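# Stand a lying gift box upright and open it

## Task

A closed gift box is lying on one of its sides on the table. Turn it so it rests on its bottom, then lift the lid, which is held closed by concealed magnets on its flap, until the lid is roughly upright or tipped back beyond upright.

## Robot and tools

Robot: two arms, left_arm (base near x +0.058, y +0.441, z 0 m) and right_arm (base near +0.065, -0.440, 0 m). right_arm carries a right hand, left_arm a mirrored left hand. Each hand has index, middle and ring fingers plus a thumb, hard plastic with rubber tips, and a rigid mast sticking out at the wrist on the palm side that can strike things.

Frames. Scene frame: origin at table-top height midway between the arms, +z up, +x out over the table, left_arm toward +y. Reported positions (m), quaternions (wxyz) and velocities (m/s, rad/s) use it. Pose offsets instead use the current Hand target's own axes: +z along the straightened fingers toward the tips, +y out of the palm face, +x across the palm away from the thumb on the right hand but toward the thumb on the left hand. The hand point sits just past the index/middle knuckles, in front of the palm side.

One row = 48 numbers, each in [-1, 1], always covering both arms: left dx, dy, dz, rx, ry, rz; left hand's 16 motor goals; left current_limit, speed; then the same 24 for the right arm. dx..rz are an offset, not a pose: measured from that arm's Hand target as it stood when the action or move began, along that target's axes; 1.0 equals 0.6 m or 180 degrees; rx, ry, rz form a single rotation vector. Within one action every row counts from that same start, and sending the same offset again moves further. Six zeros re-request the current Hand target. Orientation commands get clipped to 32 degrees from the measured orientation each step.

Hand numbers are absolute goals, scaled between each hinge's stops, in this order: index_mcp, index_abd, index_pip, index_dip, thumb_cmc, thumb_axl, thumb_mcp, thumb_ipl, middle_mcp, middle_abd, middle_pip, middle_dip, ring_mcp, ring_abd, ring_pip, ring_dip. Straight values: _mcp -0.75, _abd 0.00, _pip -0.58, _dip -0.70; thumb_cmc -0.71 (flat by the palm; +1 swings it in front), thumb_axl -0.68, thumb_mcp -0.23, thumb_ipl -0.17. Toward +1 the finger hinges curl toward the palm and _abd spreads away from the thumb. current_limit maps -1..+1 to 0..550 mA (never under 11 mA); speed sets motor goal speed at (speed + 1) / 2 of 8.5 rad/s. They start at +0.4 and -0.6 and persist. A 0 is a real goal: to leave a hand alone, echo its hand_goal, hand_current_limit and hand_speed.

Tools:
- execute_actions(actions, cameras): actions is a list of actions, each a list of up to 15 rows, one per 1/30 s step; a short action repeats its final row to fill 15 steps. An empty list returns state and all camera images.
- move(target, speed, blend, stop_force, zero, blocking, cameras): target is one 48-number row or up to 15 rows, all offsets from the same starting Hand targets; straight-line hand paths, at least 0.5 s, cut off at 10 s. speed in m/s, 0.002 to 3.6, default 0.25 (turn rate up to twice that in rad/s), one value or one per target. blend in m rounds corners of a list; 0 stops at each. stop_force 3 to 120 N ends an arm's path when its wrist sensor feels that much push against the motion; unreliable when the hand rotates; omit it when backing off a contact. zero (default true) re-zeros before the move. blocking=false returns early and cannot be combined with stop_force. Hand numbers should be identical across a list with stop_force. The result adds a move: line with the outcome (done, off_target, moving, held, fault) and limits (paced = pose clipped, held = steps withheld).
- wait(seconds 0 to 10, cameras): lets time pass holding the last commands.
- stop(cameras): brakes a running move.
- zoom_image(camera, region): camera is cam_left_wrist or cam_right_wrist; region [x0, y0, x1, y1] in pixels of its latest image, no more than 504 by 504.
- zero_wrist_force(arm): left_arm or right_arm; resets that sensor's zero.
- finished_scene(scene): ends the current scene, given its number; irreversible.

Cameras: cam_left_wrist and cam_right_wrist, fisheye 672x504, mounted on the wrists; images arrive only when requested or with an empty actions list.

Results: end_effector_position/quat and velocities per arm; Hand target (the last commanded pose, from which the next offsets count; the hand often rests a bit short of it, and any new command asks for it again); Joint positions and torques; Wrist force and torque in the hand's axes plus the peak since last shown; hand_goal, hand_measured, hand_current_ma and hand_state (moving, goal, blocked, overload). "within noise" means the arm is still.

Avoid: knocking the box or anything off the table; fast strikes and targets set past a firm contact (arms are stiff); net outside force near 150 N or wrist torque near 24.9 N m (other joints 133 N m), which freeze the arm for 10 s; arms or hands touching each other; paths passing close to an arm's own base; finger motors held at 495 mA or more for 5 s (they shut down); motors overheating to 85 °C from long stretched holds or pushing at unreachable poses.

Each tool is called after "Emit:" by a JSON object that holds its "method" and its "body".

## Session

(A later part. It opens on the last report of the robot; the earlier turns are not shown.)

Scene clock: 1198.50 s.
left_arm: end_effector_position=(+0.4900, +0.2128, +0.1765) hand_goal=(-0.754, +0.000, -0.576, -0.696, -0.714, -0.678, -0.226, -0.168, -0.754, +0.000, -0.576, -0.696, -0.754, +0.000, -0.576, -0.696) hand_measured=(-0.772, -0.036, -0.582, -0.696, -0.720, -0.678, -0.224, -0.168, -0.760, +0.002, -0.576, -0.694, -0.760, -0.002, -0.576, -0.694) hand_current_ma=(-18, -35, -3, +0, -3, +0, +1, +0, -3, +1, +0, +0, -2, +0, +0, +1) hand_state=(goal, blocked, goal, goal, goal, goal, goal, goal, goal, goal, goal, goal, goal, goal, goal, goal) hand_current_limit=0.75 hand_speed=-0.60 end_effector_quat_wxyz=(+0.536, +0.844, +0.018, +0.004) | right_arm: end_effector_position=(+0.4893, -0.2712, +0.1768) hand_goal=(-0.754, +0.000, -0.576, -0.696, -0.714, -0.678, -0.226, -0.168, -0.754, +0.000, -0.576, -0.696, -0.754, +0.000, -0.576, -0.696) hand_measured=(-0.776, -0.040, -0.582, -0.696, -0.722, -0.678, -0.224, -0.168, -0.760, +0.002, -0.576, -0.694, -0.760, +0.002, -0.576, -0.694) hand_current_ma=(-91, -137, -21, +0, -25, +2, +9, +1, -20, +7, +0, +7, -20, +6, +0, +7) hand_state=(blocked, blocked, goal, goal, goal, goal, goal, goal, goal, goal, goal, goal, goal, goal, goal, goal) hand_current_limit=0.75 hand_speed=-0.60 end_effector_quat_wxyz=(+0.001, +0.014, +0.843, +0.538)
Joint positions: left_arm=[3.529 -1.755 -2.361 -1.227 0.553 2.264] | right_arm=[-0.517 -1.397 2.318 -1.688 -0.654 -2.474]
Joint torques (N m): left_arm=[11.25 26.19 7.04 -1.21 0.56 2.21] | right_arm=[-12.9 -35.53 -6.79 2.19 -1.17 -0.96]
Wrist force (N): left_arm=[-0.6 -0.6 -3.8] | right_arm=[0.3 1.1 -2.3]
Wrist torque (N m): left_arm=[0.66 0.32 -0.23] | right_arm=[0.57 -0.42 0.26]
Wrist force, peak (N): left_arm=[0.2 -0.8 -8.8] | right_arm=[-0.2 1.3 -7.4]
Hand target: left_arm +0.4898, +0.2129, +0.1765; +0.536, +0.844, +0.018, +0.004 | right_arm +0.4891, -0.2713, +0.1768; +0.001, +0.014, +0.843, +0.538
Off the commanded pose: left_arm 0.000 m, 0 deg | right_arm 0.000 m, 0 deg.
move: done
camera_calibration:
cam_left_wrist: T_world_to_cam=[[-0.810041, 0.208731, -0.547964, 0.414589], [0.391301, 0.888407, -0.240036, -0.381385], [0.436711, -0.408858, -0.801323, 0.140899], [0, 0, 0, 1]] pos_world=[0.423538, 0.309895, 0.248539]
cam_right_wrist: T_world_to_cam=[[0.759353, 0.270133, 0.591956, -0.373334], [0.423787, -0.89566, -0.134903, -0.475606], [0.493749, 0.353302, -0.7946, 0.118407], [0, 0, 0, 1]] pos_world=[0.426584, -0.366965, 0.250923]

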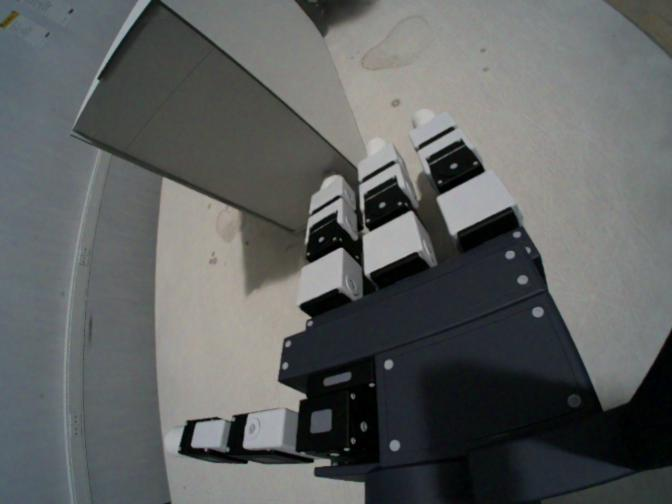

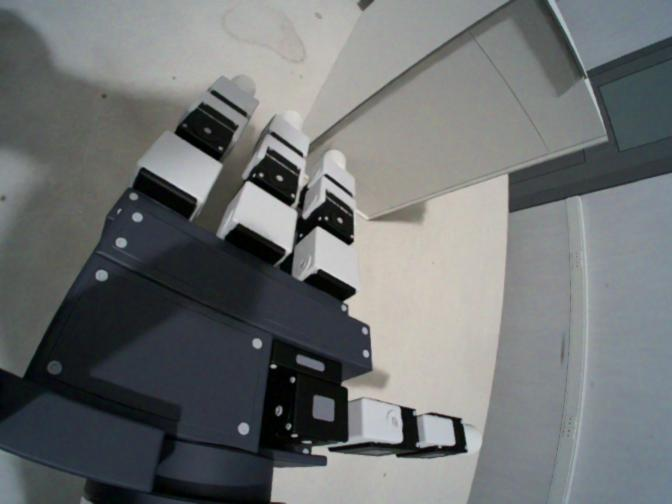

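Emit:
{"method": "move", "body": {"target": [[0.0007,-0.0085,-0.0182,0,0,0,-0.754,0,-0.576,-0.696,-0.714,-0.678,-0.226,-0.168,-0.754,0,-0.576,-0.696,-0.754,0,-0.576,-0.696,0.75,-0.6,0,-0.0085,-0.0182,0,0,0,-0.754,0,-0.576,-0.696,-0.714,-0.678,-0.226,-0.168,-0.754,0,-0.576,-0.696,-0.754,0,-0.576,-0.696,0.75,-0.6],[0.0038,0.1267,-0.0813,0,0,0,-0.754,0,-0.576,-0.696,-0.714,-0.678,-0.226,-0.168,0.3,0,0.3,0,0.3,0,0.3,0,0.75,-0.6,-0.0035,0.1272,-0.081,0,0,0,-0.754,0,-0.576,-0.696,-0.714,-0.678,-0.226,-0.168,0.3,0,0.3,0,0.3,0,0.3,0,0.75,-0.6]], "speed": 0.08}}

Emit:
{"method": "move", "body": {"target": [0,0.021,0.045,0,0,0,-0.754,0,-0.576,-0.696,-0.714,-0.678,-0.226,-0.168,0.3,0,0.3,0,0.3,0,0.3,0,0.75,-0.6,0,0.021,0.045,0,0,0,-0.754,0,-0.576,-0.696,-0.714,-0.678,-0.226,-0.168,0.3,0,0.3,0,0.3,0,0.3,0,0.75,-0.6], "speed": 0.012, "stop_force": 6}}

Emit:
{"method": "move", "body": {"target": [0,0.0028,0.006,0,0,0,-0.754,0,-0.576,-0.696,-0.714,-0.678,-0.226,-0.168,0.3,0,0.3,0,0.3,0,0.3,0,0.75,-0.6,0,0.0028,0.006,0,0,0,-0.754,0,-0.576,-0.696,-0.714,-0.678,-0.226,-0.168,0.3,0,0.3,0,0.3,0,0.3,0,0.75,-0.6], "speed": 0.004, "stop_force": 20, "cameras": ["cam_right_wrist"]}}

Scene clock: 1220.67 s.
left_arm: end_effector_position=(+0.4929, +0.2249, +0.2660) hand_goal=(-0.754, +0.000, -0.576, -0.696, -0.714, -0.678, -0.226, -0.168, +0.300, +0.000, +0.300, +0.000, +0.300, +0.000, +0.300, +0.000) hand_measured=(-0.770, -0.002, -0.582, -0.698, -0.720, -0.678, -0.224, -0.168, +0.288, +0.002, +0.298, -0.002, +0.290, -0.002, +0.298, -0.002) hand_current_ma=(-14, -1, -3, +0, -3, +0, +1, +0, -9, +1, +0, -1, -7, +0, +0, -1) hand_state=(goal, goal, goal, goal, goal, goal, goal, goal, goal, goal, goal, goal, goal, goal, goal, goal) hand_current_limit=0.75 hand_speed=-0.60 end_effector_quat_wxyz=(+0.536, +0.844, +0.018, +0.004) | right_arm: end_effector_position=(+0.4921, -0.2832, +0.2665) hand_goal=(-0.754, +0.000, -0.576, -0.696, -0.714, -0.678, -0.226, -0.168, +0.300, +0.000, +0.300, +0.000, +0.300, +0.000, +0.300, +0.000) hand_measured=(-0.774, -0.004, -0.582, -0.696, -0.722, -0.678, -0.224, -0.168, +0.290, +0.002, +0.298, -0.002, +0.290, +0.002, +0.298, -0.002) hand_current_ma=(-82, -9, -21, -1, -25, +2, +9, +1, -38, +7, -4, -7, -39, +6, -5, -7) hand_state=(blocked, goal, goal, goal, goal, goal, goal, goal, goal, goal, goal, goal, goal, goal, goal, goal) hand_current_limit=0.75 hand_speed=-0.60 end_effector_quat_wxyz=(+0.001, +0.014, +0.843, +0.538)
Joint positions: left_arm=[3.555 -1.555 -2.243 -1.578 0.569 2.304] | right_arm=[-0.541 -1.575 2.194 -1.366 -0.67 -2.5]
Joint torques (N m): left_arm=[12.98 22.37 26.98 -0.94 0.14 2.15] | right_arm=[-13.04 -33.38 -23.1 1.5 -0.88 -0.92]
Wrist force (N): left_arm=[-1.7 -0.1 -0.6] | right_arm=[1.1 1.7 0.7]
Wrist torque (N m): left_arm=[0.29 0.14 -0.28] | right_arm=[0.26 -0.17 0.30]
Wrist force, peak (N): left_arm=[-0.7 -1.0 -3.4] | right_arm=[1.1 2.4 0.6]
Hand target: left_arm +0.4929, +0.2249, +0.2660; +0.536, +0.844, +0.018, +0.004 | right_arm +0.4921, -0.2832, +0.2665; +0.001, +0.014, +0.843, +0.538
Off the commanded pose: left_arm 0.000 m, 0 deg | right_arm 0.000 m, 0 deg.
move: done

Scene clock: 1222.97 s.
left_arm: end_effector_position=(+0.4933, +0.2130, +0.2660) hand_goal=(-0.754, +0.000, -0.576, -0.696, -0.714, -0.678, -0.226, -0.168, +0.300, +0.000, +0.300, +0.000, +0.300, +0.000, +0.300, +0.000) hand_measured=(-0.772, -0.002, -0.582, -0.696, -0.720, -0.678, -0.224, -0.168, +0.288, +0.002, +0.298, -0.002, +0.290, -0.002, +0.298, -0.002) hand_current_ma=(-16, +0, -3, +0, -3, +0, +1, +0, -9, +1, +0, -1, -6, +0, +0, -1) hand_state=(goal, goal, goal, goal, goal, goal, goal, goal, goal, goal, goal, goal, goal, goal, goal, goal) hand_current_limit=0.75 hand_speed=-0.60 end_effector_quat_wxyz=(+0.536, +0.844, +0.018, +0.004) | right_arm: end_effector_position=(+0.4924, -0.2713, +0.2665) hand_goal=(-0.754, +0.000, -0.576, -0.696, -0.714, -0.678, -0.226, -0.168, +0.300, +0.000, +0.300, +0.000, +0.300, +0.000, +0.300, +0.000) hand_measured=(-0.776, -0.002, -0.582, -0.696, -0.722, -0.678, -0.224, -0.168, +0.290, +0.002, +0.298, -0.002, +0.290, +0.002, +0.298, -0.002) hand_current_ma=(-86, -5, -21, -1, -25, +2, +9, +1, -38, +7, -4, -7, -39, +6, -5, -7) hand_state=(blocked, goal, goal, goal, goal, goal, goal, goal, goal, goal, goal, goal, goal, goal, goal, goal) hand_current_limit=0.75 hand_speed=-0.60 end_effector_quat_wxyz=(+0.001, +0.014, +0.843, +0.538)
Joint positions: left_arm=[3.526 -1.554 -2.253 -1.531 0.552 2.26] | right_arm=[-0.513 -1.581 2.206 -1.395 -0.651 -2.47]
Joint torques (N m): left_arm=[10.7 16.58 25.21 -1.48 0.31 2.14] | right_arm=[-10.94 -2.78 -21.83 1.8 -1.03 -0.81]
Wrist force (N): left_arm=[-1.7 -0.7 -7.6] | right_arm=[1.3 1.4 -5.5]
Wrist torque (N m): left_arm=[0.85 0.31 -0.30] | right_arm=[0.79 -0.37 0.35]
Wrist force, peak (N): left_arm=[-1.6 -1.5 -15.1] | right_arm=[1.4 1.3 -12.7]
Hand target: left_arm +0.4933, +0.2130, +0.2660; +0.536, +0.844, +0.018, +0.004 (not the last commanded pose) | right_arm +0.4924, -0.2713, +0.2665; +0.001, +0.014, +0.843, +0.538 (not the last commanded pose)
Off the commanded pose: left_arm 0.018 m, 0 deg | right_arm 0.018 m, 0 deg.
move: contact (left_arm, right_arm)

Scene clock: 1224.60 s.
left_arm: end_effector_position=(+0.4934, +0.2118, +0.2661) hand_goal=(-0.754, +0.000, -0.576, -0.696, -0.714, -0.678, -0.226, -0.168, +0.300, +0.000, +0.300, +0.000, +0.300, +0.000, +0.300, +0.000) hand_measured=(-0.778, +0.002, -0.582, -0.686, -0.720, -0.678, -0.224, -0.168, +0.288, +0.002, +0.298, -0.002, +0.290, -0.002, +0.298, -0.002) hand_current_ma=(-24, +0, -3, +5, -3, +0, +1, +0, -9, +1, +0, -1, -6, +0, +0, -1) hand_state=(blocked, goal, goal, goal, goal, goal, goal, goal, goal, goal, goal, goal, goal, goal, goal, goal) hand_current_limit=0.75 hand_speed=-0.60 end_effector_quat_wxyz=(+0.536, +0.844, +0.018, +0.004) | right_arm: end_effector_position=(+0.4925, -0.2702, +0.2665) hand_goal=(-0.754, +0.000, -0.576, -0.696, -0.714, -0.678, -0.226, -0.168, +0.300, +0.000, +0.300, +0.000, +0.300, +0.000, +0.300, +0.000) hand_measured=(-0.780, +0.000, -0.582, -0.688, -0.722, -0.678, -0.224, -0.168, +0.290, +0.002, +0.298, -0.002, +0.290, +0.002, +0.298, -0.002) hand_current_ma=(-107, +1, -21, +30, -25, +2, +9, +1, -38, +7, -4, -7, -39, +6, -5, -7) hand_state=(blocked, goal, goal, goal, goal, goal, goal, goal, goal, goal, goal, goal, goal, goal, goal, goal) hand_current_limit=0.75 hand_speed=-0.60 end_effector_quat_wxyz=(+0.001, +0.014, +0.843, +0.538)
Joint positions: left_arm=[3.523 -1.554 -2.254 -1.526 0.55 2.256] | right_arm=[-0.511 -1.582 2.207 -1.398 -0.649 -2.467]
Joint torques (N m): left_arm=[0.4 14.08 19.14 -2.71 0.88 2.11] | right_arm=[-2.57 0.54 -16.52 3.25 -1.9 -0.95]
Wrist force (N): left_arm=[-1.7 -1.5 -30.1] | right_arm=[1.3 0.5 -26.6]
Wrist torque (N m): left_arm=[2.64 0.82 -0.27] | right_arm=[2.43 -0.80 0.25]
Wrist force, peak (N): left_arm=[-1.5 -1.3 -33.4] | right_arm=[1.3 1.1 -30.0]
Hand target: left_arm +0.4934, +0.2118, +0.2661; +0.536, +0.844, +0.018, +0.004 (not the last commanded pose) | right_arm +0.4925, -0.2702, +0.2665; +0.001, +0.014, +0.843, +0.538 (not the last commanded pose)
Off the commanded pose: left_arm 0.003 m, 0 deg | right_arm 0.003 m, 0 deg.
move: contact (left_arm, right_arm)
camera_calibration:
cam_right_wrist: T_world_to_cam=[[0.759407, 0.269917, 0.591984, -0.429142], [0.423603, -0.895733, -0.134993, -0.46393], [0.493823, 0.353281, -0.794564, 0.187783], [0, 0, 0, 1]] pos_world=[0.429684, -0.366065, 0.340623]
Images, in order (width x height): cam_right_wrist 672x504.

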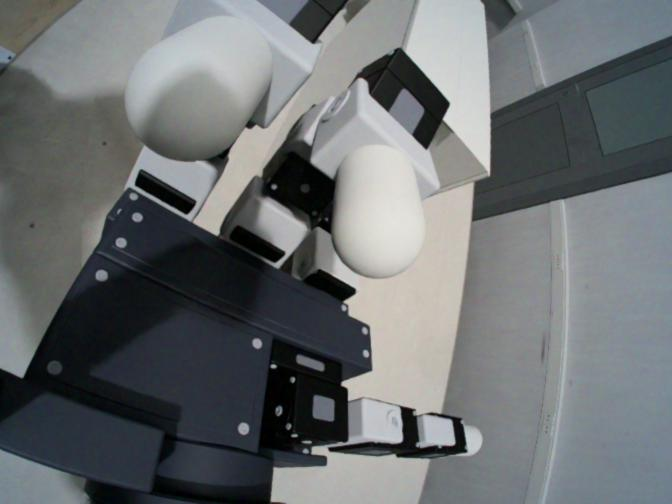

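Emit:
{"method": "move", "body": {"target": [[0.0562,0.0353,-0.0117,0,0,0,-0.754,0,-0.576,-0.696,-0.714,-0.678,-0.226,-0.168,0.3,0,0.3,0,0.3,0,0.3,0,0.75,-0.6,-0.0562,0.0353,-0.012,0,0,0,-0.754,0,-0.576,-0.696,-0.714,-0.678,-0.226,-0.168,0.3,0,0.3,0,0.3,0,0.3,0,0.75,-0.6],[0.1273,0.0537,-0.0148,0,0,0,-0.754,0,-0.576,-0.696,-0.714,-0.678,-0.226,-0.168,0.3,0,0.3,0,0.3,0,0.3,0,0.75,-0.6,-0.1275,0.0532,-0.0158,0,0,0,-0.754,0,-0.576,-0.696,-0.714,-0.678,-0.226,-0.168,0.3,0,0.3,0,0.3,0,0.3,0,0.75,-0.6]], "speed": 0.03, "blend": [0.01,0], "cameras": ["all"]}}

Scene clock: 1241.57 s.
left_arm: end_effector_position=(+0.5702, +0.2088, +0.2980) hand_goal=(-0.754, +0.000, -0.576, -0.696, -0.714, -0.678, -0.226, -0.168, +0.300, +0.000, +0.300, +0.000, +0.300, +0.000, +0.300, +0.000) hand_measured=(-0.800, +0.026, -0.600, -0.706, -0.720, -0.678, -0.224, -0.168, +0.288, +0.002, +0.298, -0.002, +0.290, -0.002, +0.298, -0.002) hand_current_ma=(-74, +22, -25, -7, -3, +0, +1, +0, -9, +1, +0, -1, -6, +0, +0, -1) hand_state=(blocked, blocked, blocked, goal, goal, goal, goal, goal, goal, goal, goal, goal, goal, goal, goal, goal) hand_current_limit=0.75 hand_speed=-0.60 end_effector_quat_wxyz=(+0.536, +0.844, +0.018, +0.004) | right_arm: end_effector_position=(+0.5694, -0.2673, +0.2984) hand_goal=(-0.754, +0.000, -0.576, -0.696, -0.714, -0.678, -0.226, -0.168, +0.300, +0.000, +0.300, +0.000, +0.300, +0.000, +0.300, +0.000) hand_measured=(-0.808, +0.028, -0.602, -0.706, -0.722, -0.678, -0.224, -0.168, +0.290, +0.002, +0.298, -0.002, +0.290, +0.002, +0.298, -0.002) hand_current_ma=(-235, +95, -98, -32, -25, +2, +9, +1, -38, +7, -4, -7, -39, +6, -5, -7) hand_state=(blocked, blocked, blocked, goal, goal, goal, goal, goal, goal, goal, goal, goal, goal, goal, goal, goal) hand_current_limit=0.75 hand_speed=-0.60 end_effector_quat_wxyz=(+0.001, +0.014, +0.843, +0.538)
Joint positions: left_arm=[3.456 -1.686 -2.038 -1.515 0.513 2.145] | right_arm=[-0.422 -1.454 1.993 -1.403 -0.588 -2.355]
Joint torques (N m): left_arm=[-19.29 13.53 24.54 3 -3.24 -1.57] | right_arm=[17.93 -9.72 -21.55 -2.56 3.46 1.73]
Wrist force (N): left_arm=[-2.1 -1.9 -12.3] | right_arm=[1.4 0.3 -12.8]
Wrist torque (N m): left_arm=[1.40 0.39 -0.28] | right_arm=[1.54 -0.42 0.26]
Wrist force, peak (N): left_arm=[-1.6 -1.1 -30.4] | right_arm=[1.3 1.0 -26.9]
Hand target: left_arm +0.5703, +0.2088, +0.2980; +0.536, +0.844, +0.018, +0.004 | right_arm +0.5695, -0.2673, +0.2984; +0.001, +0.014, +0.843, +0.538
Off the commanded pose: left_arm 0.000 m, 0 deg | right_arm 0.000 m, 0 deg.
move: done
camera_calibration:
cam_left_wrist: T_world_to_cam=[[-0.809925, 0.208693, -0.548151, 0.54699], [0.391322, 0.888417, -0.239963, -0.380091], [0.436908, -0.408856, -0.801217, 0.201461], [0, 0, 0, 1]] pos_world=[0.503739, 0.305895, 0.370039]
cam_right_wrist: T_world_to_cam=[[0.759407, 0.269917, 0.591984, -0.507207], [0.423603, -0.895733, -0.134993, -0.489601], [0.493823, 0.353281, -0.794564, 0.17413], [0, 0, 0, 1]] pos_world=[0.506584, -0.363165, 0.372523]

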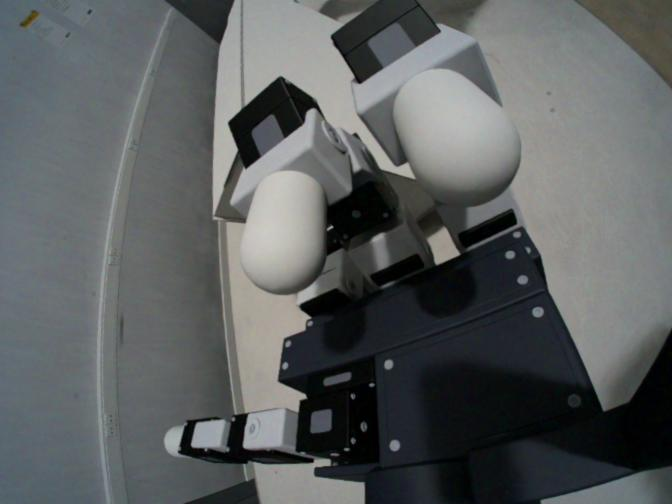

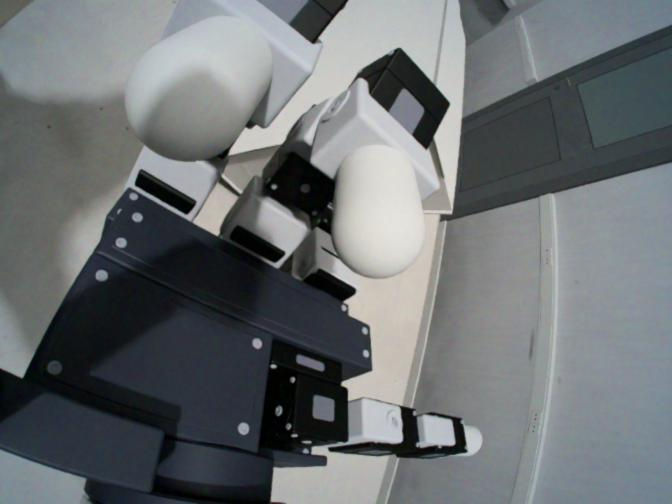

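Emit:
{"method": "move", "body": {"target": [[0.0742,-0.0008,0.0052,0,0,0,-0.754,0,-0.576,-0.696,-0.714,-0.678,-0.226,-0.168,0.3,0,0.3,0,0.3,0,0.3,0,0.75,-0.6,-0.0742,-0.0009,0.0044,0,0,0,-0.754,0,-0.576,-0.696,-0.714,-0.678,-0.226,-0.168,0.3,0,0.3,0,0.3,0,0.3,0,0.75,-0.6],[0.15,-0.02,0.0187,0,0,0,-0.754,0,-0.576,-0.696,-0.714,-0.678,-0.226,-0.168,0.3,0,0.3,0,0.3,0,0.3,0,0.75,-0.6,-0.1502,-0.0207,0.0173,0,0,0,-0.754,0,-0.576,-0.696,-0.714,-0.678,-0.226,-0.168,0.3,0,0.3,0,0.3,0,0.3,0,0.75,-0.6]], "speed": 0.03, "blend": [0.01,0], "cameras": ["all"]}}

Scene clock: 1268.00 s.
left_arm: end_effector_position=(+0.6601, +0.2068, +0.2813) hand_goal=(-0.754, +0.000, -0.576, -0.696, -0.714, -0.678, -0.226, -0.168, +0.300, +0.000, +0.300, +0.000, +0.300, +0.000, +0.300, +0.000) hand_measured=(-0.816, -0.002, -0.612, -0.716, -0.720, -0.678, -0.224, -0.168, +0.288, +0.002, +0.298, -0.002, +0.290, -0.002, +0.298, -0.002) hand_current_ma=(-120, -1, -45, -19, -3, +0, +1, +0, -9, +1, +0, -1, -6, +0, +0, -1) hand_state=(blocked, goal, blocked, blocked, goal, goal, goal, goal, goal, goal, goal, goal, goal, goal, goal, goal) hand_current_limit=0.75 hand_speed=-0.60 end_effector_quat_wxyz=(+0.536, +0.844, +0.018, +0.004) | right_arm: end_effector_position=(+0.6593, -0.2655, +0.2817) hand_goal=(-0.754, +0.000, -0.576, -0.696, -0.714, -0.678, -0.226, -0.168, +0.300, +0.000, +0.300, +0.000, +0.300, +0.000, +0.300, +0.000) hand_measured=(-0.826, -0.002, -0.614, -0.716, -0.722, -0.678, -0.224, -0.168, +0.290, +0.002, +0.298, -0.002, +0.290, +0.002, +0.298, -0.002) hand_current_ma=(-333, -3, -155, -76, -25, +2, +9, +1, -38, +7, -4, -7, -38, +6, -5, -7) hand_state=(blocked, goal, blocked, blocked, goal, goal, goal, goal, goal, goal, goal, goal, goal, goal, goal, goal) hand_current_limit=0.75 hand_speed=-0.60 end_effector_quat_wxyz=(+0.001, +0.014, +0.843, +0.538)
Joint positions: left_arm=[3.404 -1.907 -1.827 -1.42 0.489 2.048] | right_arm=[-0.351 -1.24 1.789 -1.502 -0.544 -2.25]
Joint torques (N m): left_arm=[-14.24 25.7 29.51 3.78 -3.97 -1.72] | right_arm=[11.92 -23.9 -25.72 -3.46 4.29 1.77]
Wrist force (N): left_arm=[-1.3 -3.7 -1.3] | right_arm=[2.1 -0.9 -0.3]
Wrist torque (N m): left_arm=[0.60 0.16 -0.22] | right_arm=[0.65 -0.32 0.30]
Wrist force, peak (N): left_arm=[-0.5 -0.3 -42.7] | right_arm=[0.0 1.4 -45.9]
Hand target: left_arm +0.6602, +0.2068, +0.2812; +0.536, +0.844, +0.018, +0.004 | right_arm +0.6595, -0.2655, +0.2816; +0.001, +0.014, +0.843, +0.538
Off the commanded pose: left_arm 0.000 m, 0 deg | right_arm 0.000 m, 0 deg.
move: done
camera_calibration:
cam_left_wrist: T_world_to_cam=[[-0.809925, 0.208693, -0.548151, 0.610985], [0.391322, 0.888417, -0.239963, -0.417462], [0.436908, -0.408856, -0.801217, 0.148029], [0, 0, 0, 1]] pos_world=[0.593539, 0.303895, 0.353339]
cam_right_wrist: T_world_to_cam=[[0.759407, 0.269917, 0.591984, -0.566122], [0.423603, -0.895733, -0.134993, -0.528292], [0.493823, 0.353281, -0.794564, 0.115666], [0, 0, 0, 1]] pos_world=[0.596584, -0.361265, 0.355723]

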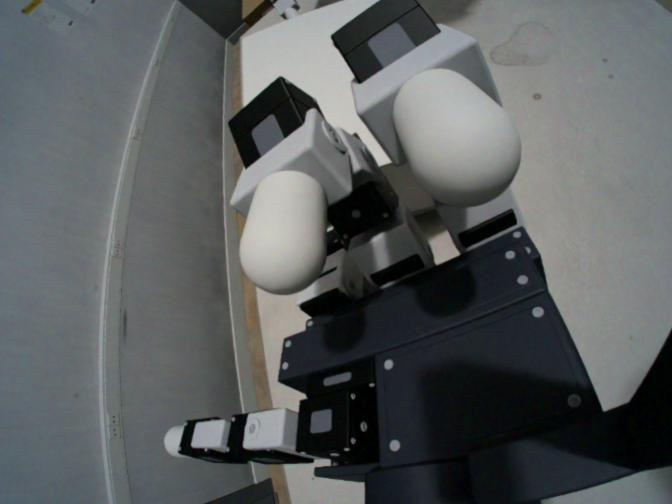

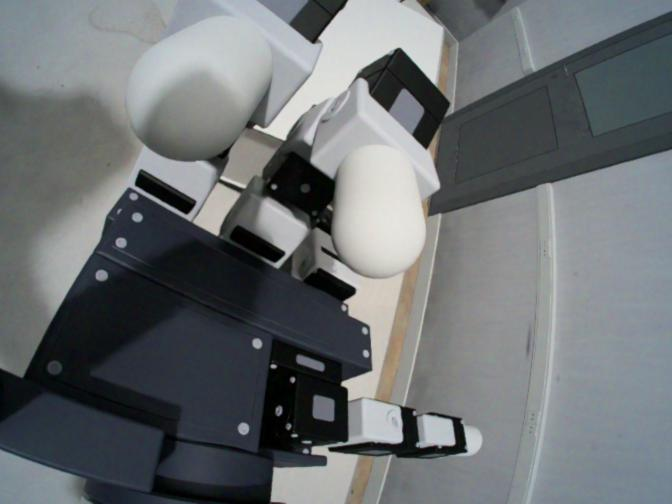

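Emit:
{"method": "move", "body": {"target": [[0.0672,-0.0368,0.0217,0,0,0,-0.754,0,-0.576,-0.696,-0.714,-0.678,-0.226,-0.168,0.3,0,0.3,0,0.3,0,0.3,0,0.75,-0.6,-0.0672,-0.0372,0.021,0,0,0,-0.754,0,-0.576,-0.696,-0.714,-0.678,-0.226,-0.168,0.3,0,0.3,0,0.3,0,0.3,0,0.75,-0.6],[0.1213,-0.0987,0.0528,0,0,0,-0.754,0,-0.576,-0.696,-0.714,-0.678,-0.226,-0.168,0.3,0,0.3,0,0.3,0,0.3,0,0.75,-0.6,-0.1215,-0.0995,0.0513,0,0,0,-0.754,0,-0.576,-0.696,-0.714,-0.678,-0.226,-0.168,0.3,0,0.3,0,0.3,0,0.3,0,0.75,-0.6]], "speed": 0.03, "blend": [0.01,0]}}

Emit:
{"method": "move", "body": {"target": [[0,-0.028,-0.0604,0,0,0,-0.754,0,-0.576,-0.696,-0.714,-0.678,-0.226,-0.168,0.3,0,0.3,0,0.3,0,0.3,0,0.75,-0.6,0,-0.028,-0.0604,0,0,0,-0.754,0,-0.576,-0.696,-0.714,-0.678,-0.226,-0.168,0.3,0,0.3,0,0.3,0,0.3,0,0.75,-0.6],[0,-0.06,0,0,0,0,-0.754,0,-0.576,-0.696,-0.714,-0.678,-0.226,-0.168,-0.754,0,-0.576,-0.696,-0.754,0,-0.576,-0.696,0.75,-0.6,0,-0.0777,-0.1674,0,0,0,-0.754,0,-0.576,-0.696,-0.714,-0.678,-0.226,-0.168,-0.754,0,-0.576,-0.696,-0.754,0,-0.576,-0.696,0.75,-0.6]], "speed": [0.06,0.2], "cameras": ["all"]}}

Emit:
{"method": "zoom_image", "body": {"camera": "cam_right_wrist", "region": [200, 0, 460, 240]}}

Scene clock: 1290.57 s.
left_arm: end_effector_position=(+0.7321, +0.2057, +0.2133) hand_goal=(-0.754, +0.000, -0.576, -0.696, -0.714, -0.678, -0.226, -0.168, +0.300, +0.000, +0.300, +0.000, +0.300, +0.000, +0.300, +0.000) hand_measured=(-0.786, +0.160, -0.532, -0.576, -0.720, -0.678, -0.224, -0.168, +0.288, +0.002, +0.298, -0.002, +0.290, -0.002, +0.298, -0.002) hand_current_ma=(-39, +404, +62, +313, -3, +0, +1, +0, -8, +1, +0, -1, -6, +0, +0, -1) hand_state=(blocked, blocked, blocked, blocked, goal, goal, goal, goal, goal, goal, goal, goal, goal, goal, goal, goal) hand_current_limit=0.75 hand_speed=-0.60 end_effector_quat_wxyz=(+0.536, +0.844, +0.018, +0.004) | right_arm: end_effector_position=(+0.7315, -0.2646, +0.2136) hand_goal=(-0.754, +0.000, -0.576, -0.696, -0.714, -0.678, -0.226, -0.168, +0.300, +0.000, +0.300, +0.000, +0.300, +0.000, +0.300, +0.000) hand_measured=(-0.998, +0.270, -0.584, +0.038, -0.722, -0.678, -0.224, -0.168, +0.290, +0.002, +0.298, -0.002, +0.290, +0.002, +0.298, -0.002) hand_current_ma=(-481, +481, -24, +481, -26, +2, +9, +1, -36, +7, -4, -7, -37, +6, -5, -7) hand_state=(blocked, blocked, goal, blocked, goal, goal, goal, goal, goal, goal, goal, goal, goal, goal, goal, goal) hand_current_limit=0.75 hand_speed=-0.60 end_effector_quat_wxyz=(+0.001, +0.014, +0.843, +0.538)
Joint positions: left_arm=[3.374 -2.149 -1.673 -1.28 0.477 1.989] | right_arm=[-0.309 -1.004 1.644 -1.651 -0.521 -2.182]
Joint torques (N m): left_arm=[-43.44 23.03 17.13 1.78 -3.21 -1.66] | right_arm=[33.58 -25.84 -16.32 -1.68 4.68 1.77]
Wrist force (N): left_arm=[-2.3 -4.9 -46.1] | right_arm=[1.3 -5.2 -35.8]
Wrist torque (N m): left_arm=[3.68 0.25 -0.19] | right_arm=[3.78 -0.45 0.07]
Wrist force, peak (N): left_arm=[8.8 -4.7 -129.8] | right_arm=[-6.7 0.6 -119.7]
Hand target: left_arm +0.7322, +0.2057, +0.2132; +0.536, +0.844, +0.018, +0.004 | right_arm +0.7316, -0.2646, +0.2136; +0.001, +0.014, +0.843, +0.538
Off the commanded pose: left_arm 0.000 m, 0 deg | right_arm 0.000 m, 0 deg.
move: done

Scene clock: 1293.83 s.
left_arm: end_effector_position=(+0.7313, +0.2210, +0.1807) hand_goal=(-0.754, +0.000, -0.576, -0.696, -0.714, -0.678, -0.226, -0.168, -0.754, +0.000, -0.576, -0.696, -0.754, +0.000, -0.576, -0.696) hand_measured=(-0.760, +0.002, -0.576, -0.694, -0.720, -0.678, -0.224, -0.168, -0.440, +0.002, -0.492, -0.674, -0.446, -0.002, -0.490, -0.668) hand_current_ma=(-2, +1, +0, +1, -3, +0, +1, +0, +481, +1, +179, +19, +481, +0, +183, +30) hand_state=(goal, goal, goal, goal, goal, goal, goal, goal, blocked, goal, blocked, blocked, blocked, goal, blocked, blocked) hand_current_limit=0.75 hand_speed=-0.60 end_effector_quat_wxyz=(+0.536, +0.844, +0.018, +0.004) | right_arm: end_effector_position=(+0.7287, -0.3753, +0.2137) hand_goal=(-0.754, +0.000, -0.576, -0.696, -0.714, -0.678, -0.226, -0.168, -0.754, +0.000, -0.576, -0.696, -0.754, +0.000, -0.576, -0.696) hand_measured=(-0.774, +0.004, -0.582, -0.694, -0.722, -0.678, -0.224, -0.168, -0.760, +0.002, -0.576, -0.694, -0.760, +0.002, -0.576, -0.694) hand_current_ma=(-81, +8, -23, +7, -26, +2, +9, +1, -18, +7, +0, +7, -19, +6, +0, +7) hand_state=(blocked, goal, goal, goal, goal, goal, goal, goal, goal, goal, goal, goal, goal, goal, goal, goal) hand_current_limit=0.75 hand_speed=-0.60 end_effector_quat_wxyz=(+0.001, +0.014, +0.843, +0.538)
Joint positions: left_arm=[3.398 -2.195 -1.685 -1.263 0.486 2.036] | right_arm=[-0.471 -0.965 1.528 -1.374 -0.621 -2.419]
Joint torques (N m): left_arm=[-12.53 32.69 12.44 3 2.03 -1.26] | right_arm=[-12.66 -32.33 -24.62 1.36 -0.4 -0.91]
Wrist force (N): left_arm=[-2.0 7.1 -6.4] | right_arm=[3.0 1.7 1.2]
Wrist torque (N m): left_arm=[0.05 -0.17 -0.53] | right_arm=[0.26 -0.46 0.48]
Wrist force, peak (N): left_arm=[-2.6 -5.2 -45.9] | right_arm=[1.1 -5.4 -35.6]
Hand target: left_arm +0.7313, +0.2210, +0.1806; +0.536, +0.844, +0.018, +0.004 | right_arm +0.7287, -0.3753, +0.2137; +0.001, +0.014, +0.843, +0.538
Off the commanded pose: left_arm 0.000 m, 0 deg | right_arm 0.000 m, 0 deg.
move: done
camera_calibration:
cam_left_wrist: T_world_to_cam=[[-0.809925, 0.208693, -0.548151, 0.610625], [0.391322, 0.888417, -0.239963, -0.482119], [0.436908, -0.408856, -0.801217, 0.0420804], [0, 0, 0, 1]] pos_world=[0.664839, 0.318095, 0.252739]
cam_right_wrist: T_world_to_cam=[[0.759407, 0.269917, 0.591984, -0.548933], [0.423603, -0.895733, -0.134993, -0.665221], [0.493823, 0.353281, -0.794564, 0.0661544], [0, 0, 0, 1]] pos_world=[0.665984, -0.471065, 0.287723]

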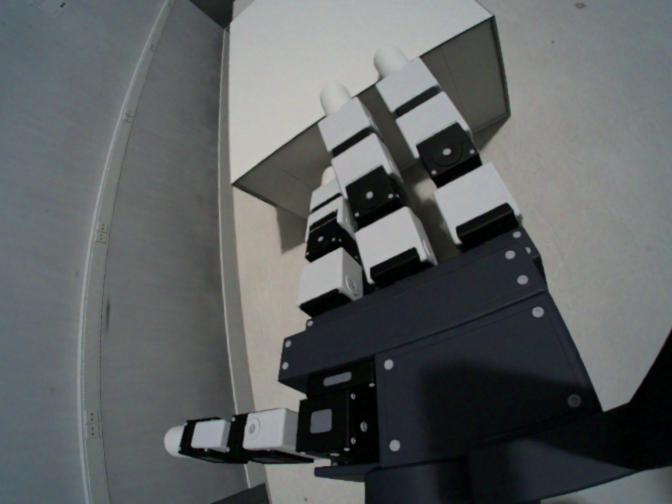

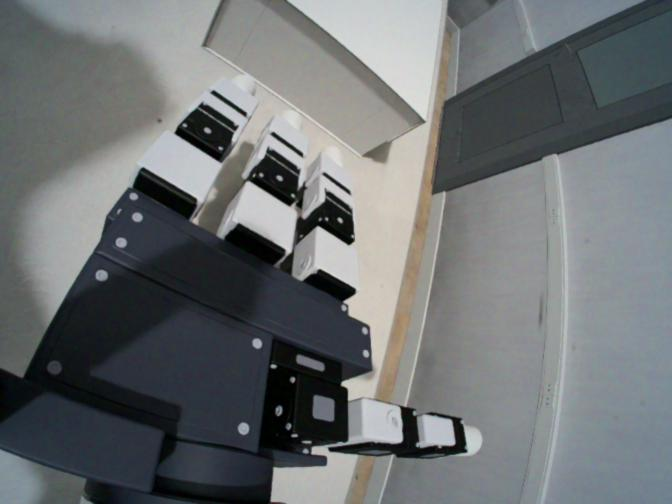

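Scaled by 1.938 from the camera's 672x504 image, which has a finer 960x720 frame.

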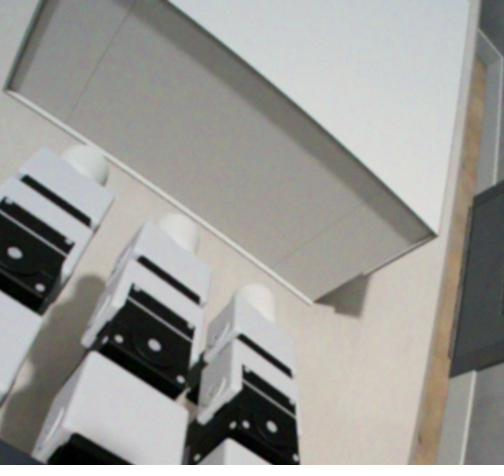

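Emit:
{"method": "move", "body": {"target": [0,-0.035,-0.1057,0,0,0,-0.754,0,-0.576,-0.696,-0.714,-0.678,-0.226,-0.168,-0.754,0,-0.576,-0.696,-0.754,0,-0.576,-0.696,0.75,-0.6,0,0,0,0,0,0,-0.754,0,-0.576,-0.696,-0.714,-0.678,-0.226,-0.168,-0.754,0,-0.576,-0.696,-0.754,0,-0.576,-0.696,0.75,-0.6], "speed": 0.1, "cameras": ["cam_left_wrist"]}}

Emit:
{"method": "zoom_image", "body": {"camera": "cam_left_wrist", "region": [200, 0, 520, 250]}}

Scene clock: 1304.93 s.
left_arm: end_effector_position=(+0.7291, +0.2872, +0.1886) hand_goal=(-0.754, +0.000, -0.576, -0.696, -0.714, -0.678, -0.226, -0.168, -0.754, +0.000, -0.576, -0.696, -0.754, +0.000, -0.576, -0.696) hand_measured=(-0.760, +0.002, -0.576, -0.694, -0.720, -0.678, -0.224, -0.168, -0.490, +0.002, -0.492, -0.672, -0.496, -0.002, -0.490, -0.666) hand_current_ma=(-2, +1, +0, +1, -3, +0, +1, +0, +481, +0, +179, +23, +481, +0, +183, +34) hand_state=(goal, goal, goal, goal, goal, goal, goal, goal, blocked, goal, blocked, blocked, blocked, goal, blocked, blocked) hand_current_limit=0.75 hand_speed=-0.60 end_effector_quat_wxyz=(+0.536, +0.844, +0.018, +0.004) | right_arm: end_effector_position=(+0.7287, -0.3753, +0.2137) hand_goal=(-0.754, +0.000, -0.576, -0.696, -0.714, -0.678, -0.226, -0.168, -0.754, +0.000, -0.576, -0.696, -0.754, +0.000, -0.576, -0.696) hand_measured=(-0.774, +0.004, -0.582, -0.694, -0.722, -0.678, -0.224, -0.168, -0.760, +0.002, -0.576, -0.694, -0.760, +0.002, -0.576, -0.694) hand_current_ma=(-81, +8, -23, +7, -26, +2, +9, +1, -18, +7, +0, +7, -19, +6, +0, +7) hand_state=(blocked, goal, goal, goal, goal, goal, goal, goal, goal, goal, goal, goal, goal, goal, goal, goal) hand_current_limit=0.75 hand_speed=-0.60 end_effector_quat_wxyz=(+0.001, +0.014, +0.843, +0.538)
Joint positions: left_arm=[3.499 -2.182 -1.636 -1.483 0.536 2.217] | right_arm=[-0.471 -0.965 1.528 -1.374 -0.621 -2.419]
Joint torques (N m): left_arm=[16.26 29.74 25.06 -0.46 2.38 2.39] | right_arm=[-9.15 -37.67 -23.27 1.31 2.58 -0.83]
Wrist force (N): left_arm=[-1.6 10.1 -0.8] | right_arm=[3.4 1.8 1.3]
Wrist torque (N m): left_arm=[-0.26 0.19 -0.74] | right_arm=[0.26 -0.50 0.51]
Wrist force, peak (N): left_arm=[-1.8 11.0 0.2] | right_arm=[3.5 1.7 1.3]
Hand target: left_arm +0.7291, +0.2873, +0.1886; +0.536, +0.844, +0.018, +0.004 | right_arm +0.7287, -0.3753, +0.2137; +0.001, +0.014, +0.843, +0.538
Off the commanded pose: left_arm 0.000 m, 0 deg | right_arm 0.000 m, 0 deg.
move: done
camera_calibration:
cam_left_wrist: T_world_to_cam=[[-0.809906, 0.208651, -0.548194, 0.599373], [0.391251, 0.888473, -0.239871, -0.538175], [0.437007, -0.408754, -0.801215, 0.0763324], [0, 0, 0, 1]] pos_world=[0.662639, 0.384295, 0.260639]
Images, in order (width x height): cam_left_wrist 672x504.

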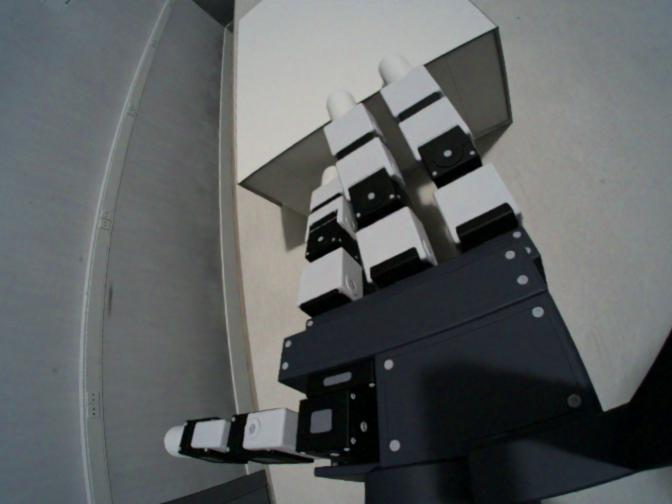

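Scaled by 1.575 from the camera's 672x504 image, which has a finer 960x720 frame.

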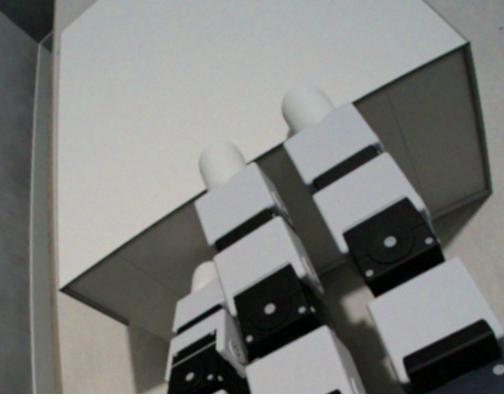

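Emit:
{"method": "move", "body": {"target": [[0,0.002,-0.001,0,0,0,-0.754,0,-0.576,-0.696,-0.714,-0.678,-0.226,-0.168,-0.1,0,-0.4,-0.6,-0.1,0,-0.4,-0.6,0.75,-0.6,0,0,0,0,0,0,-0.754,0,-0.576,-0.696,-0.714,-0.678,-0.226,-0.168,-0.754,0,-0.576,-0.696,-0.754,0,-0.576,-0.696,0.75,-0.6]]}}

Emit:
{"method": "move", "body": {"target": [[0,0.0,-0.15,0,0,0,-0.754,0,-0.576,-0.696,-0.714,-0.678,-0.226,-0.168,-0.1,0,-0.4,-0.6,-0.1,0,-0.4,-0.6,0.75,-0.6,0,0,0,0,0,0,-0.754,0,-0.576,-0.696,-0.714,-0.678,-0.226,-0.168,-0.754,0,-0.576,-0.696,-0.754,0,-0.576,-0.696,0.75,-0.6]]}}

Emit:
{"method": "move", "body": {"target": [[0,0.0,0,0,0,0,-0.754,0,-0.576,-0.696,-0.714,-0.678,-0.226,-0.168,-0.754,0,-0.576,-0.696,-0.754,0,-0.576,-0.696,0.75,-0.6,0,0,0,0,0,0,-0.754,0,-0.576,-0.696,-0.714,-0.678,-0.226,-0.168,-0.754,0,-0.576,-0.696,-0.754,0,-0.576,-0.696,0.75,-0.6]], "cameras": ["all"]}}

Emit:
{"method": "zoom_image", "body": {"camera": "cam_left_wrist", "region": [180, 0, 520, 250]}}

Emit:
{"method": "zoom_image", "body": {"camera": "cam_right_wrist", "region": [180, 0, 460, 200]}}

Scene clock: 1323.43 s.
left_arm: end_effector_position=(+0.7292, +0.2873, +0.1898) hand_goal=(-0.754, +0.000, -0.576, -0.696, -0.714, -0.678, -0.226, -0.168, -0.100, +0.000, -0.400, -0.600, -0.100, +0.000, -0.400, -0.600) hand_measured=(-0.760, +0.002, -0.576, -0.694, -0.720, -0.678, -0.224, -0.168, -0.122, +0.002, -0.406, -0.602, -0.118, -0.002, -0.406, -0.602) hand_current_ma=(-2, +1, +0, +1, -3, +0, +1, +0, -23, +0, -3, -1, -17, -1, -3, +0) hand_state=(goal, goal, goal, goal, goal, goal, goal, goal, blocked, goal, goal, goal, goal, goal, goal, goal) hand_current_limit=0.75 hand_speed=-0.60 end_effector_quat_wxyz=(+0.536, +0.844, +0.018, +0.004) | right_arm: end_effector_position=(+0.7287, -0.3753, +0.2137) hand_goal=(-0.754, +0.000, -0.576, -0.696, -0.714, -0.678, -0.226, -0.168, -0.754, +0.000, -0.576, -0.696, -0.754, +0.000, -0.576, -0.696) hand_measured=(-0.774, +0.004, -0.582, -0.694, -0.722, -0.678, -0.224, -0.168, -0.760, +0.002, -0.576, -0.694, -0.760, +0.002, -0.576, -0.694) hand_current_ma=(-81, +8, -23, +7, -26, +2, +9, +1, -18, +7, +0, +7, -19, +6, +0, +7) hand_state=(blocked, goal, goal, goal, goal, goal, goal, goal, goal, goal, goal, goal, goal, goal, goal, goal) hand_current_limit=0.75 hand_speed=-0.60 end_effector_quat_wxyz=(+0.001, +0.014, +0.843, +0.538)
Joint positions: left_arm=[3.499 -2.181 -1.635 -1.486 0.536 2.217] | right_arm=[-0.471 -0.965 1.528 -1.374 -0.621 -2.419]
Joint torques (N m): left_arm=[13.04 46.45 27.71 -0.96 -3.05 2.13] | right_arm=[-5.45 -40.82 -23.24 1.33 2.62 -0.65]
Wrist force (N): left_arm=[-1.9 0.4 -1.1] | right_arm=[3.2 1.7 1.2]
Wrist torque (N m): left_arm=[0.45 0.17 -0.33] | right_arm=[0.25 -0.47 0.49]
Wrist force, peak (N): left_arm=[-1.3 10.4 -0.9] | right_arm=[3.4 1.6 1.3]
Hand target: left_arm +0.7292, +0.2873, +0.1899; +0.536, +0.844, +0.018, +0.004 | right_arm +0.7287, -0.3753, +0.2137; +0.001, +0.014, +0.843, +0.538
Off the commanded pose: left_arm 0.000 m, 0 deg | right_arm 0.000 m, 0 deg.
move: done

Scene clock: 1324.70 s.
left_arm: end_effector_position=(+0.7269, +0.3687, +0.2281) hand_goal=(-0.754, +0.000, -0.576, -0.696, -0.714, -0.678, -0.226, -0.168, -0.100, +0.000, -0.400, -0.600, -0.100, +0.000, -0.400, -0.600) hand_measured=(-0.760, +0.002, -0.576, -0.694, -0.720, -0.678, -0.224, -0.168, -0.122, +0.002, -0.406, -0.602, -0.118, -0.002, -0.406, -0.602) hand_current_ma=(-2, +1, +0, +1, -3, +0, +1, +0, -22, +0, -3, -1, -16, -1, -3, +0) hand_state=(goal, goal, goal, goal, goal, goal, goal, goal, blocked, goal, goal, goal, goal, goal, goal, goal) hand_current_limit=0.75 hand_speed=-0.60 end_effector_quat_wxyz=(+0.536, +0.844, +0.018, +0.004) | right_arm: end_effector_position=(+0.7287, -0.3753, +0.2137) hand_goal=(-0.754, +0.000, -0.576, -0.696, -0.714, -0.678, -0.226, -0.168, -0.754, +0.000, -0.576, -0.696, -0.754, +0.000, -0.576, -0.696) hand_measured=(-0.774, +0.004, -0.582, -0.694, -0.722, -0.678, -0.224, -0.168, -0.760, +0.002, -0.576, -0.694, -0.760, +0.002, -0.576, -0.694) hand_current_ma=(-81, +8, -23, +7, -26, +2, +9, +1, -18, +7, +0, +7, -19, +6, +0, +7) hand_state=(blocked, goal, goal, goal, goal, goal, goal, goal, goal, goal, goal, goal, goal, goal, goal, goal) hand_current_limit=0.75 hand_speed=-0.60 end_effector_quat_wxyz=(+0.001, +0.014, +0.843, +0.538)
Joint positions: left_arm=[3.618 -2.159 -1.519 -1.769 0.609 2.39] | right_arm=[-0.471 -0.965 1.528 -1.374 -0.621 -2.419]
Joint torques (N m): left_arm=[12.7 33.79 27.73 -0.95 0.25 2.14] | right_arm=[-4.62 -43.17 -22.54 1.24 2.6 -0.48]
Wrist force (N): left_arm=[-1.6 0.4 -1.2] | right_arm=[3.3 1.5 1.0]
Wrist torque (N m): left_arm=[0.47 0.14 -0.28] | right_arm=[0.25 -0.48 0.50]
Wrist force, peak (N): left_arm=[-1.5 0.7 -2.1] | right_arm=[3.3 1.8 1.3]
Hand target: left_arm +0.7269, +0.3688, +0.2281; +0.536, +0.844, +0.018, +0.004 | right_arm +0.7287, -0.3753, +0.2137; +0.001, +0.014, +0.843, +0.538
Off the commanded pose: left_arm 0.000 m, 0 deg | right_arm 0.000 m, 0 deg.
move: done

Scene clock: 1325.47 s.
left_arm: end_effector_position=(+0.7269, +0.3688, +0.2281) hand_goal=(-0.754, +0.000, -0.576, -0.696, -0.714, -0.678, -0.226, -0.168, -0.754, +0.000, -0.576, -0.696, -0.754, +0.000, -0.576, -0.696) hand_measured=(-0.760, +0.002, -0.576, -0.694, -0.720, -0.678, -0.224, -0.168, -0.760, +0.002, -0.576, -0.694, -0.760, -0.002, -0.576, -0.694) hand_current_ma=(-2, +1, +0, +1, -3, +0, +1, +0, -3, +0, +0, +0, -2, -1, +0, +1) hand_state=(goal, goal, goal, goal, goal, goal, goal, goal, goal, goal, goal, goal, goal, goal, goal, goal) hand_current_limit=0.75 hand_speed=-0.60 end_effector_quat_wxyz=(+0.536, +0.844, +0.018, +0.004) | right_arm: end_effector_position=(+0.7287, -0.3753, +0.2137) hand_goal=(-0.754, +0.000, -0.576, -0.696, -0.714, -0.678, -0.226, -0.168, -0.754, +0.000, -0.576, -0.696, -0.754, +0.000, -0.576, -0.696) hand_measured=(-0.774, +0.004, -0.582, -0.694, -0.722, -0.678, -0.224, -0.168, -0.760, +0.002, -0.576, -0.694, -0.760, +0.002, -0.576, -0.694) hand_current_ma=(-81, +8, -23, +7, -26, +2, +9, +1, -18, +7, +0, +7, -19, +6, +0, +7) hand_state=(blocked, goal, goal, goal, goal, goal, goal, goal, goal, goal, goal, goal, goal, goal, goal, goal) hand_current_limit=0.75 hand_speed=-0.60 end_effector_quat_wxyz=(+0.001, +0.014, +0.843, +0.538)
Joint positions: left_arm=[3.618 -2.159 -1.518 -1.769 0.609 2.39] | right_arm=[-0.471 -0.965 1.528 -1.374 -0.621 -2.419]
Joint torques (N m): left_arm=[12.76 35.13 28.04 -1.11 -0.01 1.99] | right_arm=[-3.73 -43.6 -23.49 1.29 2.47 -0.53]
Wrist force (N): left_arm=[-1.5 0.4 -1.0] | right_arm=[3.2 1.7 1.1]
Wrist torque (N m): left_arm=[0.44 0.14 -0.28] | right_arm=[0.27 -0.48 0.50]
Wrist force, peak (N): left_arm=[-1.6 0.7 -1.3] | right_arm=[3.4 2.0 1.0]
Hand target: left_arm +0.7269, +0.3688, +0.2281; +0.536, +0.844, +0.018, +0.004 | right_arm +0.7287, -0.3753, +0.2137; +0.001, +0.014, +0.843, +0.538
Off the commanded pose: left_arm 0.000 m, 0 deg | right_arm 0.000 m, 0 deg.
move: done
camera_calibration:
cam_left_wrist: T_world_to_cam=[[-0.809925, 0.208693, -0.548151, 0.602274], [0.391322, 0.888417, -0.239963, -0.600218], [0.436908, -0.408856, -0.801217, 0.142449], [0, 0, 0, 1]] pos_world=[0.660439, 0.465795, 0.300239]
cam_right_wrist: T_world_to_cam=[[0.759407, 0.269917, 0.591984, -0.548933], [0.423603, -0.895733, -0.134993, -0.665221], [0.493823, 0.353281, -0.794564, 0.0661544], [0, 0, 0, 1]] pos_world=[0.665984, -0.471065, 0.287723]

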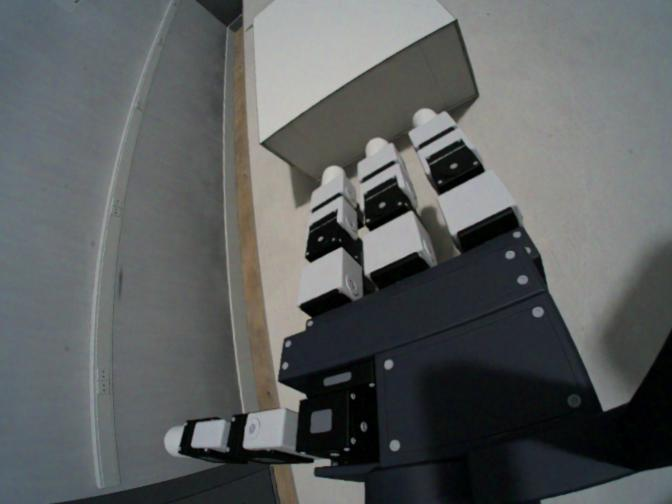

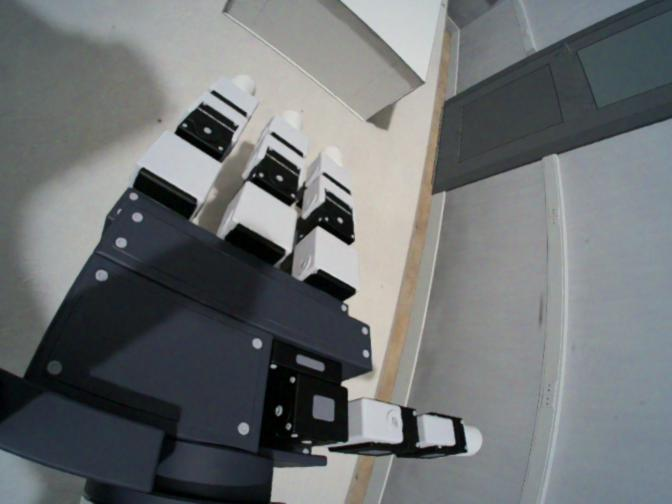

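Scaled by 1.482 from the camera's 672x504 image, which has a finer 960x720 frame.

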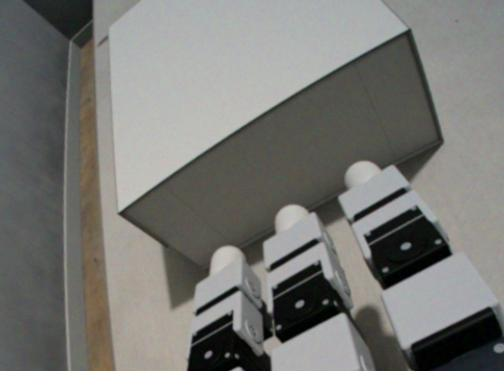

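Scaled by 1.800 from the camera's 672x504 image, which has a finer 960x720 frame.

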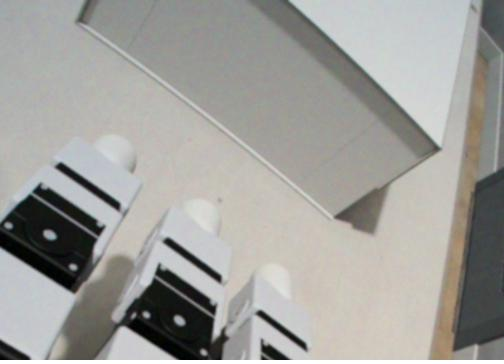

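Emit:
{"method": "move", "body": {"target": [0.079,-0.0478,0.2172,0.111,0,0,-0.754,0,-0.576,-0.696,-0.714,-0.678,-0.226,-0.168,-0.754,0,0.095,0.145,0.3,0,0.3,0,0.75,-0.6,-0.0743,0.0217,0.3137,0.111,0,0,-0.754,0,-0.576,-0.696,-0.714,-0.678,-0.226,-0.168,-0.754,0,0.095,0.145,0.3,0,0.3,0,0.75,-0.6], "speed": 0.15, "cameras": ["all"]}}

Emit:
{"method": "zoom_image", "body": {"camera": "cam_left_wrist", "region": [180, 0, 520, 250]}}

Emit:
{"method": "zoom_image", "body": {"camera": "cam_right_wrist", "region": [180, 0, 460, 200]}}

Scene clock: 1433.60 s.
left_arm: end_effector_position=(+0.7768, +0.2647, +0.1463) hand_goal=(-0.754, +0.000, -0.576, -0.696, -0.714, -0.678, -0.226, -0.168, -0.754, +0.000, +0.094, +0.144, +0.300, +0.000, +0.300, +0.000) hand_measured=(-0.760, +0.002, -0.576, -0.694, -0.720, -0.678, -0.224, -0.168, -0.760, +0.002, +0.086, +0.142, +0.288, -0.002, +0.298, -0.002) hand_current_ma=(-2, +1, +0, +1, -3, +0, +1, +0, -3, +0, -3, -1, -9, -1, +0, -1) hand_state=(goal, goal, goal, goal, goal, goal, goal, goal, goal, goal, goal, goal, goal, goal, goal, goal) hand_current_limit=0.75 hand_speed=-0.60 end_effector_quat_wxyz=(+0.382, +0.924, +0.018, +0.001) | right_arm: end_effector_position=(+0.7769, -0.2004, +0.1455) hand_goal=(-0.754, +0.000, -0.576, -0.696, -0.714, -0.678, -0.226, -0.168, -0.754, +0.000, +0.094, +0.144, +0.300, +0.000, +0.300, +0.000) hand_measured=(-0.760, +0.002, -0.578, -0.694, -0.722, -0.678, -0.224, -0.168, -0.760, +0.002, +0.088, +0.142, +0.288, +0.002, +0.298, -0.002) hand_current_ma=(-24, +8, -6, +7, -26, +2, +9, +1, -20, +7, -21, -9, -48, +6, -6, -7) hand_state=(goal, goal, goal, goal, goal, goal, goal, goal, goal, goal, goal, goal, goal, goal, goal, goal) hand_current_limit=0.75 hand_speed=-0.60 end_effector_quat_wxyz=(-0.001, +0.014, +0.923, +0.383)
Joint positions: left_arm=[3.412 -2.231 -1.524 -1.188 0.815 1.884] | right_arm=[-0.164 -0.913 1.557 -2.059 -0.796 -1.773]
Joint torques (N m): left_arm=[-12.92 36.35 28.83 3.98 0.1 -1.72] | right_arm=[11.62 -34.45 -23.98 -4.63 -0.44 2.02]
Wrist force (N): left_arm=[-1.6 0.7 -1.3] | right_arm=[3.2 1.6 0.2]
Wrist torque (N m): left_arm=[0.42 0.13 -0.22] | right_arm=[0.27 -0.39 0.31]
Wrist force, peak (N): left_arm=[-1.9 0.4 -1.6] | right_arm=[3.4 1.8 1.1]
Hand target: left_arm +0.7768, +0.2646, +0.1462; +0.382, +0.924, +0.018, +0.001 | right_arm +0.7769, -0.2003, +0.1455; -0.001, +0.014, +0.924, +0.383
Off the commanded pose: left_arm 0.000 m, 0 deg | right_arm 0.000 m, 0 deg.
move: done
camera_calibration:
cam_left_wrist: T_world_to_cam=[[-0.814463, 0.385178, -0.433921, 0.559571], [0.394427, 0.916038, 0.0728052, -0.60236], [0.425531, -0.111853, -0.898004, -0.0431272], [0, 0, 0, 1]] pos_world=[0.711689, 0.331426, 0.247936]
cam_right_wrist: T_world_to_cam=[[0.762419, 0.458068, 0.457047, -0.537373], [0.427951, -0.886731, 0.174829, -0.58482], [0.485362, 0.0623004, -0.872091, -0.113956], [0, 0, 0, 1]] pos_world=[0.715287, -0.265326, 0.248468]

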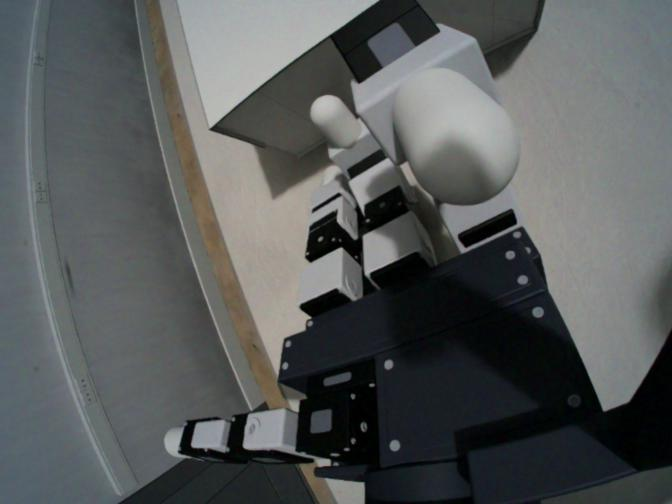

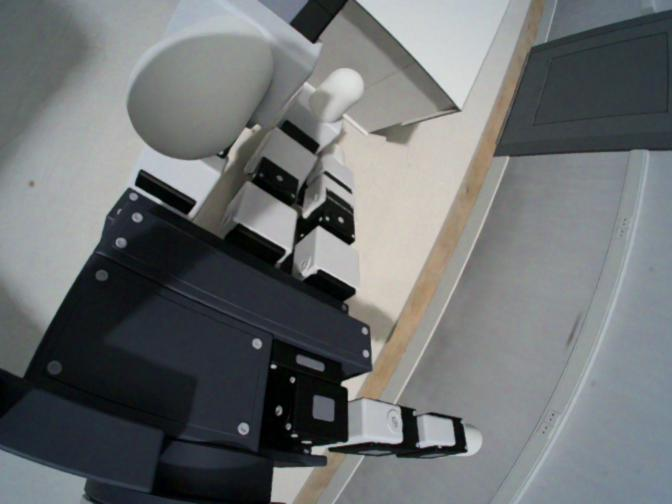

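Scaled by 1.482 from the camera's 672x504 image, which has a finer 960x720 frame.

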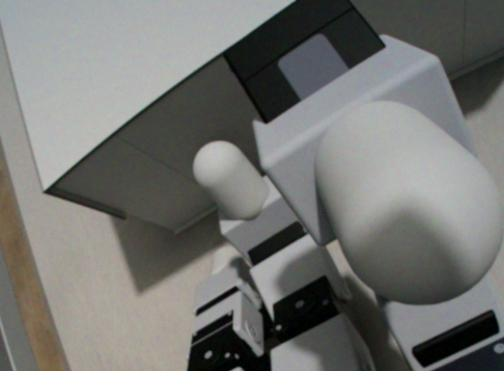

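Scaled by 1.800 from the camera's 672x504 image, which has a finer 960x720 frame.

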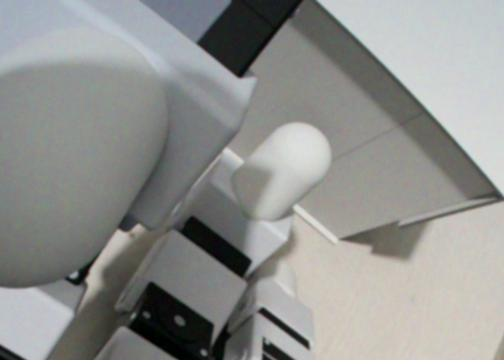

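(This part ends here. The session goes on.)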